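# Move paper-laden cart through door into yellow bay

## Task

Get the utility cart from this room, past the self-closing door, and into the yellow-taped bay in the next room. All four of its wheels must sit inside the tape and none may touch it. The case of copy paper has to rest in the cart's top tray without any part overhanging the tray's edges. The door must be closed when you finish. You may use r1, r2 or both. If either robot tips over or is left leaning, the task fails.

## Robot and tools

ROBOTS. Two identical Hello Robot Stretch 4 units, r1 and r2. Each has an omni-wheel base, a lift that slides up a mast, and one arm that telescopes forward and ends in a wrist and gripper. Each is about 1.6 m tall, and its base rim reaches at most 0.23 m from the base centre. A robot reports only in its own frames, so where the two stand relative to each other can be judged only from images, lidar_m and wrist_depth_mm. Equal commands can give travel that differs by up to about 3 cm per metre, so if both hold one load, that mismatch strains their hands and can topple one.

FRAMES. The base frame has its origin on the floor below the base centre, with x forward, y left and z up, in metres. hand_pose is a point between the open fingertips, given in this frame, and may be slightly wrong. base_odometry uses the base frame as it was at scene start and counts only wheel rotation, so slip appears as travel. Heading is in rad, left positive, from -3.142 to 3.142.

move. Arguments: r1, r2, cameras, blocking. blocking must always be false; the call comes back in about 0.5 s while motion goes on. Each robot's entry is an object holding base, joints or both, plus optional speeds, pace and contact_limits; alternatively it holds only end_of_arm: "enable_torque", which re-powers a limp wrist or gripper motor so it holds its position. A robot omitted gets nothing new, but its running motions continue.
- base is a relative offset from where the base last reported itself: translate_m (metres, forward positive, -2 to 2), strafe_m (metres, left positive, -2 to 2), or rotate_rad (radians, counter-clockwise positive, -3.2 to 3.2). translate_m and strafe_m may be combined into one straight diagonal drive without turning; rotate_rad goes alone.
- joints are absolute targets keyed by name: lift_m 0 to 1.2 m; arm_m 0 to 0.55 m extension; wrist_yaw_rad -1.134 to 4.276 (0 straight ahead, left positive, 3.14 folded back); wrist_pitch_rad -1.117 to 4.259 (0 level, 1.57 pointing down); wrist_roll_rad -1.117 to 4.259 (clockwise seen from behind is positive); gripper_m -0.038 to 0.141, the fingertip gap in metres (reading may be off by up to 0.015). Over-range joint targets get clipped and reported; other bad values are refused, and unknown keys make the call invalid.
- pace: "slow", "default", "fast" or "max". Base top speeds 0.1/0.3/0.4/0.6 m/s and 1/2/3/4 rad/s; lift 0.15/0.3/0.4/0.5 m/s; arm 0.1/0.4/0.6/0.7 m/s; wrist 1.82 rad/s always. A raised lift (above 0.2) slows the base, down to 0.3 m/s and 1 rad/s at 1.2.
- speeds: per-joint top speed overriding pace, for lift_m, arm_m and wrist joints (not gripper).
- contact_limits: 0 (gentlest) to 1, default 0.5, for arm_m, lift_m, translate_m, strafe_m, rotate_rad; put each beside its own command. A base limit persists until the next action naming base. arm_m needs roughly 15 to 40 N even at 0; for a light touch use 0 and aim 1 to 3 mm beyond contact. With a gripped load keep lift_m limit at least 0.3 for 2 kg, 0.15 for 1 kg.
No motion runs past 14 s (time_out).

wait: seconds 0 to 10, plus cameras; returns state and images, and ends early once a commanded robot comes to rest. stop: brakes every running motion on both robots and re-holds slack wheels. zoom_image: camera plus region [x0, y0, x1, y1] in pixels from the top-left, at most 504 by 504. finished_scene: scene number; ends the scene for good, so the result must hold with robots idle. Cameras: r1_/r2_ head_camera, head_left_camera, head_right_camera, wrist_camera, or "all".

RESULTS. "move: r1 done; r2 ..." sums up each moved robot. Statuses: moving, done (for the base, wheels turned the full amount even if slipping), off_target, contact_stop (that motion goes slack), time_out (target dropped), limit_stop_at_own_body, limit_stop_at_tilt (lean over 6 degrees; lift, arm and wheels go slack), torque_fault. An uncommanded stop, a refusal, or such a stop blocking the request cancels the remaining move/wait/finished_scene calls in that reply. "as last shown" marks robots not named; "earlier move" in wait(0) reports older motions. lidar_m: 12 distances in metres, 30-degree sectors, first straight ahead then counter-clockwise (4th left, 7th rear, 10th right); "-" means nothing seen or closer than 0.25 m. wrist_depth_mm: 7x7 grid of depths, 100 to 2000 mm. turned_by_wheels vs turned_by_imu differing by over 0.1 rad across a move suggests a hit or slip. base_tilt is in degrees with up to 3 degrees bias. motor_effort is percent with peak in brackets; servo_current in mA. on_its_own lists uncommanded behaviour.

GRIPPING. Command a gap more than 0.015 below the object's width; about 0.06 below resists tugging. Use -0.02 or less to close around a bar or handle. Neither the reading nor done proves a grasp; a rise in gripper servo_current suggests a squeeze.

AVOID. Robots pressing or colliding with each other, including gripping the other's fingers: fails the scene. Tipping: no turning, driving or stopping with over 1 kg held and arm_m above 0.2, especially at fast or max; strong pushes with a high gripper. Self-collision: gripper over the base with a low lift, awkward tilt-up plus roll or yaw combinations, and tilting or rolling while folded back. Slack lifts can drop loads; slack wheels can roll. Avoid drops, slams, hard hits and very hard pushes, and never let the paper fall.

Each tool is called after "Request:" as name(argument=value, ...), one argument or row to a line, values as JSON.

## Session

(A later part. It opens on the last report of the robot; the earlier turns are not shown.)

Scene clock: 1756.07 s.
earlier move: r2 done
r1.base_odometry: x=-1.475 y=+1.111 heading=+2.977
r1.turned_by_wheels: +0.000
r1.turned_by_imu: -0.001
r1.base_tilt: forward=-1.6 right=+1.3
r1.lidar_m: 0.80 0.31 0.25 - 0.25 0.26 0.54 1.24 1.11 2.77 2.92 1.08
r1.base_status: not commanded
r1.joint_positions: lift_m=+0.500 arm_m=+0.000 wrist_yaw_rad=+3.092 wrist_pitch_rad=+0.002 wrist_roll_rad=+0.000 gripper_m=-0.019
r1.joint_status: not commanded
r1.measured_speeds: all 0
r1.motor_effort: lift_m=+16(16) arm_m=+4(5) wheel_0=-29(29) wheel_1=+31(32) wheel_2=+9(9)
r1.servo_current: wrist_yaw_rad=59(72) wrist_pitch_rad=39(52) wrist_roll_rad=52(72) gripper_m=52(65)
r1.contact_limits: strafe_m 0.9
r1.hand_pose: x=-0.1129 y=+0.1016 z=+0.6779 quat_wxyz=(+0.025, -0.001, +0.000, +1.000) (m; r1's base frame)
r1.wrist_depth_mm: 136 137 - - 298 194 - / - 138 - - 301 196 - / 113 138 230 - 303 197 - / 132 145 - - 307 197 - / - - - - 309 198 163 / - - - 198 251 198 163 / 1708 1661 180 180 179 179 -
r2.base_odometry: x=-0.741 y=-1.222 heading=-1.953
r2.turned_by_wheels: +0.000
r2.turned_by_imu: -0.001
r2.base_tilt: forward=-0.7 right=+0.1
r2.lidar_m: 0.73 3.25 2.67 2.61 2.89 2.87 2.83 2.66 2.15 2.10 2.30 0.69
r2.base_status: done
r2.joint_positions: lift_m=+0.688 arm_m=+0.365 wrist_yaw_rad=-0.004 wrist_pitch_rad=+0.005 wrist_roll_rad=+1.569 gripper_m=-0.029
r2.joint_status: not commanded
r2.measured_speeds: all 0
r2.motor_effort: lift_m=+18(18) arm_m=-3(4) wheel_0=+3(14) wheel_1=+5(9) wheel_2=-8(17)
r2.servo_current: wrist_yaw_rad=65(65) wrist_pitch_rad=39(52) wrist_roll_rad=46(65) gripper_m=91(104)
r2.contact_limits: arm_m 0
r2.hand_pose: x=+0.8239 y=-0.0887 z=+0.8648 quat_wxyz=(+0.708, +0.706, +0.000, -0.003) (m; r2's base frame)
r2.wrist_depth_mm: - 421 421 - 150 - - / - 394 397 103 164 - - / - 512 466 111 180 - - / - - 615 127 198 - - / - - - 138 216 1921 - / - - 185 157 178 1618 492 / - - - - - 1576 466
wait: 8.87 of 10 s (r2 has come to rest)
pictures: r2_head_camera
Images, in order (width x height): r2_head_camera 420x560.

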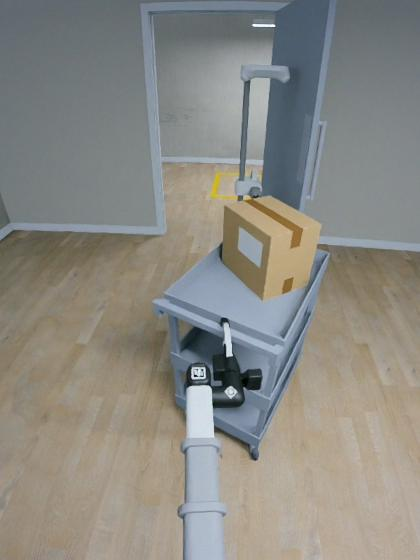

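Request:
move(
  blocking=false,
  cameras=[],
  r2={"base":{"translate_m":-0.7,"strafe_m":0.55}},
)

Request:
wait(
  seconds=10,
  cameras=["r2_head_camera"],
)

Request:
move(
  blocking=false,
  cameras=[],
  r2={"base":{"translate_m":-1.0,"strafe_m":0.14},"pace":"slow"},
)

Request:
wait(
  seconds=10,
  cameras=[],
)

Request:
wait(
  seconds=3,
  cameras=["r2_head_camera"],
)

Scene clock: 1768.43 s.
move: r2 moving
r1: as last shown
r1.turned_by_imu: +0.000
r1.base_tilt: forward=-1.5 right=+1.3
r1.lidar_m: 0.83 0.30 0.25 - 0.25 0.25 0.53 1.20 1.10 2.76 2.91 1.09
r1.motor_effort: lift_m=+16(16) arm_m=+4(4) wheel_0=-28(29) wheel_1=+31(32) wheel_2=+9(9)
r1.servo_current: wrist_yaw_rad=65(65) wrist_pitch_rad=46(46) wrist_roll_rad=39(65) gripper_m=52(59)
r1.contact_limits: strafe_m 0.9
r1.wrist_depth_mm: 136 137 - - 297 193 - / - 138 - - 303 196 - / 113 138 230 - 307 196 - / 131 146 - - 306 197 - / - - - - 307 197 163 / - - - 199 250 198 163 / 1756 1618 179 180 179 179 -
r2.base_odometry: x=-0.712 y=-1.206 heading=-1.953
r2.turned_by_wheels: -0.001
r2.turned_by_imu: -0.001
r2.base_tilt: forward=-0.6 right=+0.1
r2.lidar_m: 0.72 3.28 2.64 2.63 2.86 2.83 2.81 2.67 2.15 2.11 2.31 0.71
r2.base_status: translate_m moving; strafe_m moving
r2.joint_positions: lift_m=+0.688 arm_m=+0.365 wrist_yaw_rad=-0.004 wrist_pitch_rad=+0.005 wrist_roll_rad=+1.569 gripper_m=-0.029
r2.joint_status: not commanded
r2.measured_speeds: translate_m=-0.104 strafe_m=+0.081 rotate_rad=-0.003 lift_m=+0.000 arm_m=+0.000 wrist_yaw_rad=+0.000 wrist_pitch_rad=+0.000 wrist_roll_rad=+0.000
r2.motor_effort: lift_m=+18(18) arm_m=-4(4) wheel_0=-17(20) wheel_1=+2(8) wheel_2=+9(10)
r2.servo_current: wrist_yaw_rad=46(59) wrist_pitch_rad=39(52) wrist_roll_rad=52(59) gripper_m=98(98)
r2.contact_limits: arm_m 0
r2.hand_pose: x=+0.8239 y=-0.0887 z=+0.8648 quat_wxyz=(+0.708, +0.706, +0.000, -0.003) (m; r2's base frame)
r2.wrist_depth_mm: - 421 424 - 152 - - / - 397 397 105 165 - - / - 517 466 113 181 - - / - - 627 129 200 - - / - - - 140 217 1921 - / - - 186 158 179 1499 492 / - - - - - 1708 455
pictures: none
No camera images: "cameras" was empty.

Scene clock: 1772.30 s.
earlier move: r2 done
r1.base_odometry: x=-1.475 y=+1.111 heading=+2.977
r1.turned_by_wheels: +0.000
r1.turned_by_imu: +0.000
r1.base_tilt: forward=-1.6 right=+1.3
r1.lidar_m: 1.69 0.35 0.25 - 0.25 0.26 0.55 1.20 1.11 2.74 2.91 1.63
r1.base_status: not commanded
r1.joint_positions: lift_m=+0.500 arm_m=+0.000 wrist_yaw_rad=+3.092 wrist_pitch_rad=+0.002 wrist_roll_rad=+0.000 gripper_m=-0.019
r1.joint_status: not commanded
r1.measured_speeds: all 0
r1.motor_effort: lift_m=+16(16) arm_m=+4(5) wheel_0=-29(29) wheel_1=+31(32) wheel_2=+9(9)
r1.servo_current: wrist_yaw_rad=72(78) wrist_pitch_rad=33(52) wrist_roll_rad=65(65) gripper_m=52(59)
r1.contact_limits: strafe_m 0.9
r1.hand_pose: x=-0.1129 y=+0.1016 z=+0.6779 quat_wxyz=(+0.025, -0.001, +0.000, +1.000) (m; r1's base frame)
r1.wrist_depth_mm: 135 137 - - 300 193 - / - 138 - - 303 195 - / 113 138 230 - 304 195 - / 132 146 - - 307 198 - / - - - - 307 198 163 / - - - 198 249 199 163 / 1756 1661 179 179 178 179 -
r2.base_odometry: x=+0.029 y=-0.777 heading=-1.952
r2.turned_by_wheels: +0.001
r2.turned_by_imu: +0.001
r2.base_tilt: forward=-0.6 right=+0.1
r2.lidar_m: 0.71 2.77 2.22 2.17 2.42 2.09 2.05 2.28 2.58 2.55 2.81 0.68
r2.base_status: done
r2.joint_positions: lift_m=+0.688 arm_m=+0.365 wrist_yaw_rad=+0.000 wrist_pitch_rad=+0.005 wrist_roll_rad=+1.569 gripper_m=-0.029
r2.joint_status: not commanded
r2.measured_speeds: all 0
r2.motor_effort: lift_m=+18(18) arm_m=-3(4) wheel_0=+0(21) wheel_1=+4(8) wheel_2=+6(14)
r2.servo_current: wrist_yaw_rad=52(65) wrist_pitch_rad=39(52) wrist_roll_rad=39(65) gripper_m=91(104)
r2.contact_limits: arm_m 0
r2.hand_pose: x=+0.8243 y=-0.0874 z=+0.8648 quat_wxyz=(+0.708, +0.706, +0.002, -0.002) (m; r2's base frame)
r2.wrist_depth_mm: - 392 392 - 141 - - / - 379 387 - 158 - - / - - 492 - 172 - - / - - - 114 193 - - / - - - 130 213 1661 - / - - 187 151 177 1464 488 / - - - - 392 1661 439
wait: 3.87 of 10 s (r2 has come to rest)
pictures: r2_head_camera
Images, in order (width x height): r2_head_camera 420x560.

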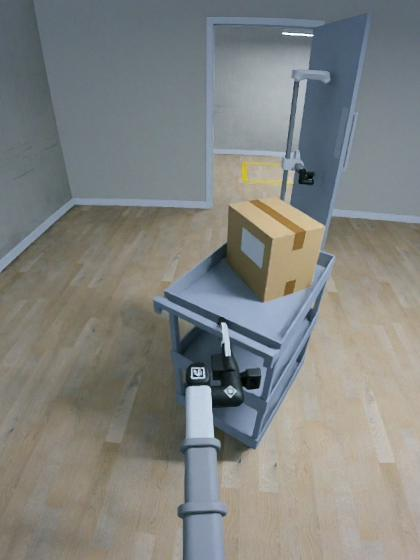

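Scene clock: 1772.80 s.
move: r2 moving
r1: as last shown
r1.lidar_m: 1.69 0.32 0.25 - 0.25 0.25 0.55 1.18 1.10 2.75 2.90 1.67
r1.motor_effort: lift_m=+16(16) arm_m=+4(5) wheel_0=-28(29) wheel_1=+31(32) wheel_2=+9(9)
r1.servo_current: wrist_yaw_rad=52(59) wrist_pitch_rad=39(46) wrist_roll_rad=33(59) gripper_m=52(59)
r1.contact_limits: strafe_m 0.9
r1.wrist_depth_mm: 135 137 - - 298 193 - / - 138 - - 303 196 - / 114 138 230 - 306 196 - / 132 146 - - 306 198 - / - - - - 309 198 163 / - - - 198 250 198 163 / 1756 1661 179 180 178 179 -
r2.base_odometry: x=+0.036 y=-0.766 heading=-1.952
r2.turned_by_wheels: +0.000
r2.turned_by_imu: +0.000
r2.base_tilt: forward=-0.6 right=+0.1
r2.lidar_m: 0.70 2.74 2.22 2.16 2.37 2.08 2.05 2.23 2.58 2.54 2.79 0.70
r2.base_status: translate_m moving; strafe_m moving
r2.joint_positions: lift_m=+0.688 arm_m=+0.365 wrist_yaw_rad=+0.001 wrist_pitch_rad=+0.005 wrist_roll_rad=+1.569 gripper_m=-0.029
r2.joint_status: not commanded
r2.measured_speeds: translate_m=-0.049 strafe_m=+0.007 rotate_rad=+0.003 lift_m=+0.000 arm_m=+0.000 wrist_yaw_rad=+0.000 wrist_pitch_rad=+0.000 wrist_roll_rad=+0.000
r2.motor_effort: lift_m=+18(18) arm_m=-4(4) wheel_0=-5(9) wheel_1=-7(7) wheel_2=+11(13)
r2.servo_current: wrist_yaw_rad=46(59) wrist_pitch_rad=46(52) wrist_roll_rad=52(59) gripper_m=91(98)
r2.contact_limits: arm_m 0
r2.hand_pose: x=+0.8244 y=-0.0872 z=+0.8648 quat_wxyz=(+0.708, +0.706, +0.002, -0.001) (m; r2's base frame)
r2.wrist_depth_mm: - 397 394 - 142 - - / - 379 382 - 159 - - / - - 492 104 173 - - / - - - 116 193 - - / - - - 131 213 1708 - / - - 187 152 178 1464 492 / - - - - - 1618 455
pictures: none
No camera images: "cameras" was empty.

Scene clock: 1782.80 s.
earlier move: r2 moving
r1.base_odometry: x=-1.475 y=+1.111 heading=+2.977
r1.turned_by_wheels: +0.000
r1.turned_by_imu: -0.001
r1.base_tilt: forward=-1.6 right=+1.3
r1.lidar_m: 2.80 0.33 0.25 - 0.25 0.26 0.55 1.22 1.09 2.75 2.92 2.65
r1.base_status: not commanded
r1.joint_positions: lift_m=+0.500 arm_m=+0.000 wrist_yaw_rad=+3.092 wrist_pitch_rad=+0.002 wrist_roll_rad=+0.000 gripper_m=-0.019
r1.joint_status: not commanded
r1.measured_speeds: all 0
r1.motor_effort: lift_m=+16(16) arm_m=+4(5) wheel_0=-28(29) wheel_1=+31(32) wheel_2=+9(9)
r1.servo_current: wrist_yaw_rad=46(85) wrist_pitch_rad=39(52) wrist_roll_rad=59(65) gripper_m=52(65)
r1.contact_limits: strafe_m 0.9
r1.hand_pose: x=-0.1129 y=+0.1016 z=+0.6779 quat_wxyz=(+0.025, -0.001, +0.000, +1.000) (m; r1's base frame)
r1.wrist_depth_mm: 136 138 - - 298 193 - / - 138 - - 303 195 - / 113 138 230 - 304 197 - / 132 146 - - 307 198 - / - - - - 310 198 163 / - - - 198 251 198 163 / 1708 1618 179 179 179 179 -
r2.base_odometry: x=+0.523 y=+0.084 heading=-1.952
r2.turned_by_wheels: +0.000
r2.turned_by_imu: +0.003
r2.base_tilt: forward=-0.6 right=+0.1
r2.lidar_m: 0.72 2.75 2.20 2.20 1.38 1.10 1.07 1.17 1.83 2.55 2.80 0.85
r2.base_status: translate_m moving; strafe_m moving
r2.joint_positions: lift_m=+0.688 arm_m=+0.365 wrist_yaw_rad=+0.002 wrist_pitch_rad=+0.005 wrist_roll_rad=+1.569 gripper_m=-0.029
r2.joint_status: not commanded
r2.measured_speeds: translate_m=-0.059 strafe_m=+0.009 rotate_rad=+0.002 lift_m=+0.000 arm_m=+0.000 wrist_yaw_rad=+0.000 wrist_pitch_rad=+0.000 wrist_roll_rad=+0.000
r2.motor_effort: lift_m=+18(18) arm_m=-4(4) wheel_0=-3(10) wheel_1=-3(7) wheel_2=+6(14)
r2.servo_current: wrist_yaw_rad=39(65) wrist_pitch_rad=46(52) wrist_roll_rad=39(65) gripper_m=98(98)
r2.contact_limits: arm_m 0
r2.hand_pose: x=+0.8244 y=-0.0869 z=+0.8648 quat_wxyz=(+0.708, +0.706, +0.002, -0.001) (m; r2's base frame)
r2.wrist_depth_mm: - - - 204 262 1336 1098 / - - - 251 257 286 289 / - - - 186 247 1708 504 / - - 634 181 241 820 - / - - 459 177 235 831 - / - - 185 170 179 - - / - - 512 - 223 - -
wait: 10.00 s; no rest
pictures: none
No camera images: "cameras" was empty.

Scene clock: 1783.67 s.
earlier move: r2 done
r1.base_odometry: x=-1.475 y=+1.111 heading=+2.977
r1.turned_by_wheels: +0.000
r1.turned_by_imu: +0.000
r1.base_tilt: forward=-1.6 right=+1.3
r1.lidar_m: 2.84 0.32 0.25 - 0.25 0.25 0.55 1.20 1.11 2.74 2.90 2.71
r1.base_status: not commanded
r1.joint_positions: lift_m=+0.500 arm_m=+0.000 wrist_yaw_rad=+3.092 wrist_pitch_rad=+0.002 wrist_roll_rad=+0.000 gripper_m=-0.019
r1.joint_status: not commanded
r1.measured_speeds: all 0
r1.motor_effort: lift_m=+16(16) arm_m=+4(5) wheel_0=-28(29) wheel_1=+31(32) wheel_2=+9(9)
r1.servo_current: wrist_yaw_rad=52(85) wrist_pitch_rad=46(52) wrist_roll_rad=46(65) gripper_m=46(65)
r1.contact_limits: strafe_m 0.9
r1.hand_pose: x=-0.1129 y=+0.1016 z=+0.6779 quat_wxyz=(+0.025, -0.001, +0.000, +1.000) (m; r1's base frame)
r1.wrist_depth_mm: 135 137 - - 297 193 - / - 138 - - 303 196 - / 113 138 231 - 304 196 - / 131 146 - - 306 197 - / - - - - 309 198 163 / - - - 199 250 197 163 / 1708 1618 179 179 179 179 -
r2.base_odometry: x=+0.531 y=+0.099 heading=-1.952
r2.turned_by_wheels: +0.000
r2.turned_by_imu: +0.000
r2.base_tilt: forward=-0.7 right=+0.0
r2.lidar_m: 0.72 2.79 2.20 2.20 1.35 1.07 1.05 1.18 1.78 2.54 2.78 0.82
r2.base_status: done
r2.joint_positions: lift_m=+0.688 arm_m=+0.365 wrist_yaw_rad=+0.002 wrist_pitch_rad=+0.005 wrist_roll_rad=+1.569 gripper_m=-0.029
r2.joint_status: not commanded
r2.measured_speeds: all 0
r2.motor_effort: lift_m=+18(18) arm_m=-4(4) wheel_0=-2(10) wheel_1=-4(7) wheel_2=+8(14)
r2.servo_current: wrist_yaw_rad=52(65) wrist_pitch_rad=46(52) wrist_roll_rad=52(65) gripper_m=91(98)
r2.contact_limits: arm_m 0
r2.hand_pose: x=+0.8244 y=-0.0869 z=+0.8648 quat_wxyz=(+0.708, +0.706, +0.002, -0.001) (m; r2's base frame)
r2.wrist_depth_mm: - - - 205 264 1537 1078 / - - - 255 259 285 285 / - - - 189 249 1661 530 / - - - 182 243 809 - / - - 469 177 235 820 - / - - 185 171 179 - - / - - 500 - 223 - -
wait: 0.87 of 3 s (r2 has come to rest)
pictures: r2_head_camera
Images, in order (width x height): r2_head_camera 420x560.

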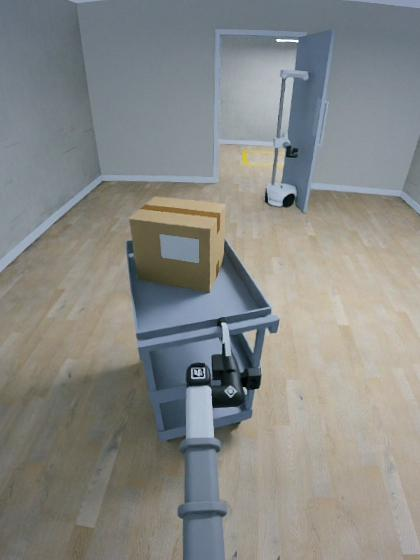

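Request:
move(
  blocking=false,
  cameras=[],
  r2={"base":{"translate_m":-0.06,"strafe_m":0.26},"pace":"slow"},
)

Request:
wait(
  seconds=9,
  cameras=[],
)

Request:
move(
  blocking=false,
  cameras=[],
  r2={"base":{"translate_m":0.4,"strafe_m":-0.07},"pace":"slow"},
)

Request:
wait(
  seconds=9,
  cameras=["r2_head_camera"],
)

Scene clock: 1794.17 s.
move: r2 moving
r1: as last shown
r1.lidar_m: 2.83 0.32 0.25 - 0.25 0.25 0.55 1.22 1.10 2.76 2.90 2.67
r1.motor_effort: lift_m=+16(16) arm_m=+4(5) wheel_0=-28(29) wheel_1=+32(32) wheel_2=+9(9)
r1.servo_current: wrist_yaw_rad=52(59) wrist_pitch_rad=39(46) wrist_roll_rad=59(65) gripper_m=52(59)
r1.contact_limits: strafe_m 0.9
r1.wrist_depth_mm: 136 137 - - 298 193 - / - 138 - - 304 195 - / 113 138 230 - 304 195 - / 132 146 - - 307 198 - / - - - - 309 198 163 / - - - 199 249 198 163 / 1708 1618 179 180 179 179 -
r2.base_odometry: x=+0.544 y=+0.097 heading=-1.952
r2.turned_by_wheels: +0.000
r2.turned_by_imu: +0.000
r2.base_tilt: forward=-0.7 right=+0.1
r2.lidar_m: 0.70 2.77 2.19 2.17 1.31 1.05 1.06 1.17 1.77 2.55 2.81 0.82
r2.base_status: translate_m moving; strafe_m moving
r2.joint_positions: lift_m=+0.688 arm_m=+0.365 wrist_yaw_rad=+0.001 wrist_pitch_rad=+0.005 wrist_roll_rad=+1.569 gripper_m=-0.029
r2.joint_status: not commanded
r2.measured_speeds: translate_m=-0.013 strafe_m=+0.050 rotate_rad=-0.008 lift_m=+0.000 arm_m=+0.000 wrist_yaw_rad=-0.014 wrist_pitch_rad=+0.000 wrist_roll_rad=+0.000
r2.motor_effort: lift_m=+18(18) arm_m=-4(4) wheel_0=-11(13) wheel_1=+4(7) wheel_2=+6(10)
r2.servo_current: wrist_yaw_rad=46(59) wrist_pitch_rad=52(52) wrist_roll_rad=52(65) gripper_m=98(98)
r2.contact_limits: arm_m 0
r2.hand_pose: x=+0.8244 y=-0.0872 z=+0.8648 quat_wxyz=(+0.708, +0.706, +0.002, -0.001) (m; r2's base frame)
r2.wrist_depth_mm: - - - 207 267 1537 1078 / - - - 256 263 285 286 / - - - 190 251 1661 525 / - - - 182 243 820 - / - - 473 178 235 831 - / - 480 186 170 178 - - / - - 496 - 221 - -
pictures: none
No camera images: "cameras" was empty.

Scene clock: 1797.57 s.
earlier move: r2 done
r1.base_odometry: x=-1.475 y=+1.111 heading=+2.977
r1.turned_by_wheels: +0.000
r1.turned_by_imu: +0.000
r1.base_tilt: forward=-1.6 right=+1.3
r1.lidar_m: 3.19 0.32 0.25 - 0.25 0.25 0.54 1.19 1.12 2.76 2.91 2.79
r1.base_status: not commanded
r1.joint_positions: lift_m=+0.500 arm_m=+0.000 wrist_yaw_rad=+3.092 wrist_pitch_rad=+0.002 wrist_roll_rad=+0.000 gripper_m=-0.019
r1.joint_status: not commanded
r1.measured_speeds: all 0
r1.motor_effort: lift_m=+16(16) arm_m=+4(5) wheel_0=-28(29) wheel_1=+31(32) wheel_2=+9(9)
r1.servo_current: wrist_yaw_rad=59(72) wrist_pitch_rad=52(52) wrist_roll_rad=39(65) gripper_m=46(59)
r1.contact_limits: strafe_m 0.9
r1.hand_pose: x=-0.1129 y=+0.1016 z=+0.6779 quat_wxyz=(+0.025, -0.001, +0.000, +1.000) (m; r1's base frame)
r1.wrist_depth_mm: 135 138 - - 300 194 - / - 138 - - 303 195 - / 113 138 229 - 303 196 - / 131 146 - - 307 198 - / - - - - 309 198 163 / - - - 198 250 198 163 / 1708 1661 179 180 179 179 -
r2.base_odometry: x=+0.795 y=+0.058 heading=-1.952
r2.turned_by_wheels: +0.000
r2.turned_by_imu: -0.001
r2.base_tilt: forward=-0.7 right=+0.1
r2.lidar_m: 0.77 2.47 1.96 1.96 1.18 0.97 0.96 1.07 1.63 2.80 3.06 0.76
r2.base_status: done
r2.joint_positions: lift_m=+0.688 arm_m=+0.365 wrist_yaw_rad=-0.004 wrist_pitch_rad=+0.005 wrist_roll_rad=+1.569 gripper_m=-0.029
r2.joint_status: not commanded
r2.measured_speeds: all 0
r2.motor_effort: lift_m=+18(18) arm_m=-4(4) wheel_0=-7(16) wheel_1=+2(7) wheel_2=+1(10)
r2.servo_current: wrist_yaw_rad=65(65) wrist_pitch_rad=39(52) wrist_roll_rad=59(65) gripper_m=91(98)
r2.contact_limits: arm_m 0
r2.hand_pose: x=+0.8239 y=-0.0887 z=+0.8648 quat_wxyz=(+0.708, +0.706, +0.000, -0.003) (m; r2's base frame)
r2.wrist_depth_mm: - - - 159 218 230 247 / - - - 161 220 1499 580 / - - 569 163 223 809 - / - - 459 165 226 842 - / - - 492 167 228 842 - / - - 186 169 179 - - / - - - - 235 564 -
wait: 3.40 of 9 s (r2 has come to rest)
pictures: none
No camera images: "cameras" was empty.

Scene clock: 1798.07 s.
move: r2 moving
r1: as last shown
r1.lidar_m: 3.20 0.30 0.25 - 0.25 0.25 0.52 1.22 1.10 2.76 2.90 2.79
r1.servo_current: wrist_yaw_rad=39(59) wrist_pitch_rad=39(46) wrist_roll_rad=65(65) gripper_m=52(59)
r1.contact_limits: strafe_m 0.9
r1.wrist_depth_mm: 135 138 - - 298 194 - / - 138 - - 303 195 - / 113 138 230 - 304 196 - / 132 146 - - 307 198 - / - - - - 310 198 163 / - - - 198 251 198 163 / 1708 1661 179 180 179 179 -
r2.base_odometry: x=+0.788 y=+0.047 heading=-1.952
r2.turned_by_wheels: +0.000
r2.turned_by_imu: +0.000
r2.base_tilt: forward=-0.7 right=+0.1
r2.lidar_m: 0.76 2.46 1.98 1.95 1.25 0.99 0.98 1.07 1.64 2.78 3.04 0.77
r2.base_status: translate_m moving; strafe_m moving
r2.joint_positions: lift_m=+0.688 arm_m=+0.365 wrist_yaw_rad=-0.004 wrist_pitch_rad=+0.005 wrist_roll_rad=+1.569 gripper_m=-0.029
r2.joint_status: not commanded
r2.measured_speeds: translate_m=+0.049 strafe_m=-0.009 rotate_rad=+0.000 lift_m=+0.000 arm_m=+0.000 wrist_yaw_rad=+0.000 wrist_pitch_rad=+0.000 wrist_roll_rad=+0.000
r2.motor_effort: lift_m=+18(18) arm_m=+0(4) wheel_0=+7(8) wheel_1=+5(6) wheel_2=-15(15)
r2.servo_current: wrist_yaw_rad=46(59) wrist_pitch_rad=46(52) wrist_roll_rad=46(52) gripper_m=85(91)
r2.contact_limits: arm_m 0
r2.hand_pose: x=+0.8239 y=-0.0887 z=+0.8648 quat_wxyz=(+0.708, +0.706, +0.000, -0.003) (m; r2's base frame)
r2.wrist_depth_mm: - - - 159 217 229 246 / - - - 160 220 1576 574 / - - 569 163 223 809 - / - - 459 165 225 842 - / - - 492 167 229 842 - / - - 186 169 179 - - / - - - - 234 564 -
pictures: none
No camera images: "cameras" was empty.

Scene clock: 1802.90 s.
earlier move: r2 done
r1.base_odometry: x=-1.475 y=+1.111 heading=+2.977
r1.turned_by_wheels: +0.000
r1.turned_by_imu: +0.000
r1.base_tilt: forward=-1.6 right=+1.3
r1.lidar_m: 3.62 0.33 0.25 - 0.25 0.25 0.52 1.25 1.10 2.75 2.90 2.51
r1.base_status: not commanded
r1.joint_positions: lift_m=+0.500 arm_m=+0.000 wrist_yaw_rad=+3.092 wrist_pitch_rad=+0.002 wrist_roll_rad=+0.000 gripper_m=-0.019
r1.joint_status: not commanded
r1.measured_speeds: all 0
r1.motor_effort: lift_m=+16(16) arm_m=+5(5) wheel_0=-29(29) wheel_1=+32(32) wheel_2=+9(9)
r1.servo_current: wrist_yaw_rad=59(78) wrist_pitch_rad=39(52) wrist_roll_rad=33(65) gripper_m=46(59)
r1.contact_limits: strafe_m 0.9
r1.hand_pose: x=-0.1129 y=+0.1016 z=+0.6779 quat_wxyz=(+0.025, -0.001, +0.000, +1.000) (m; r1's base frame)
r1.wrist_depth_mm: 136 137 - - 298 193 - / - 138 - - 301 195 - / 113 138 230 - 304 196 - / 131 146 - - 306 198 - / - - - - 307 197 163 / - - - 199 250 198 163 / 1756 1618 179 180 179 179 -
r2.base_odometry: x=+0.581 y=-0.287 heading=-1.951
r2.turned_by_wheels: +0.001
r2.turned_by_imu: +0.003
r2.base_tilt: forward=-0.6 right=+0.1
r2.lidar_m: 0.69 0.90 1.93 1.92 1.74 1.38 1.36 1.51 2.32 2.77 3.06 0.82
r2.base_status: done
r2.joint_positions: lift_m=+0.688 arm_m=+0.365 wrist_yaw_rad=+0.001 wrist_pitch_rad=+0.005 wrist_roll_rad=+1.569 gripper_m=-0.029
r2.joint_status: not commanded
r2.measured_speeds: all 0
r2.motor_effort: lift_m=+18(18) arm_m=+4(4) wheel_0=+6(14) wheel_1=+6(9) wheel_2=-4(15)
r2.servo_current: wrist_yaw_rad=52(59) wrist_pitch_rad=39(52) wrist_roll_rad=39(59) gripper_m=91(98)
r2.contact_limits: arm_m 0
r2.hand_pose: x=+0.8243 y=-0.0872 z=+0.8648 quat_wxyz=(+0.708, +0.706, +0.002, -0.001) (m; r2's base frame)
r2.wrist_depth_mm: - - - 227 - 1661 1138 / - - - 257 282 293 294 / - - - 258 267 1661 1182 / - - - 191 251 1708 - / - - 574 181 238 831 - / - 455 185 170 178 - - / - - 455 - 218 - -
wait: 4.83 of 9 s (r2 has come to rest)
pictures: r2_head_camera
Images, in order (width x height): r2_head_camera 420x560.

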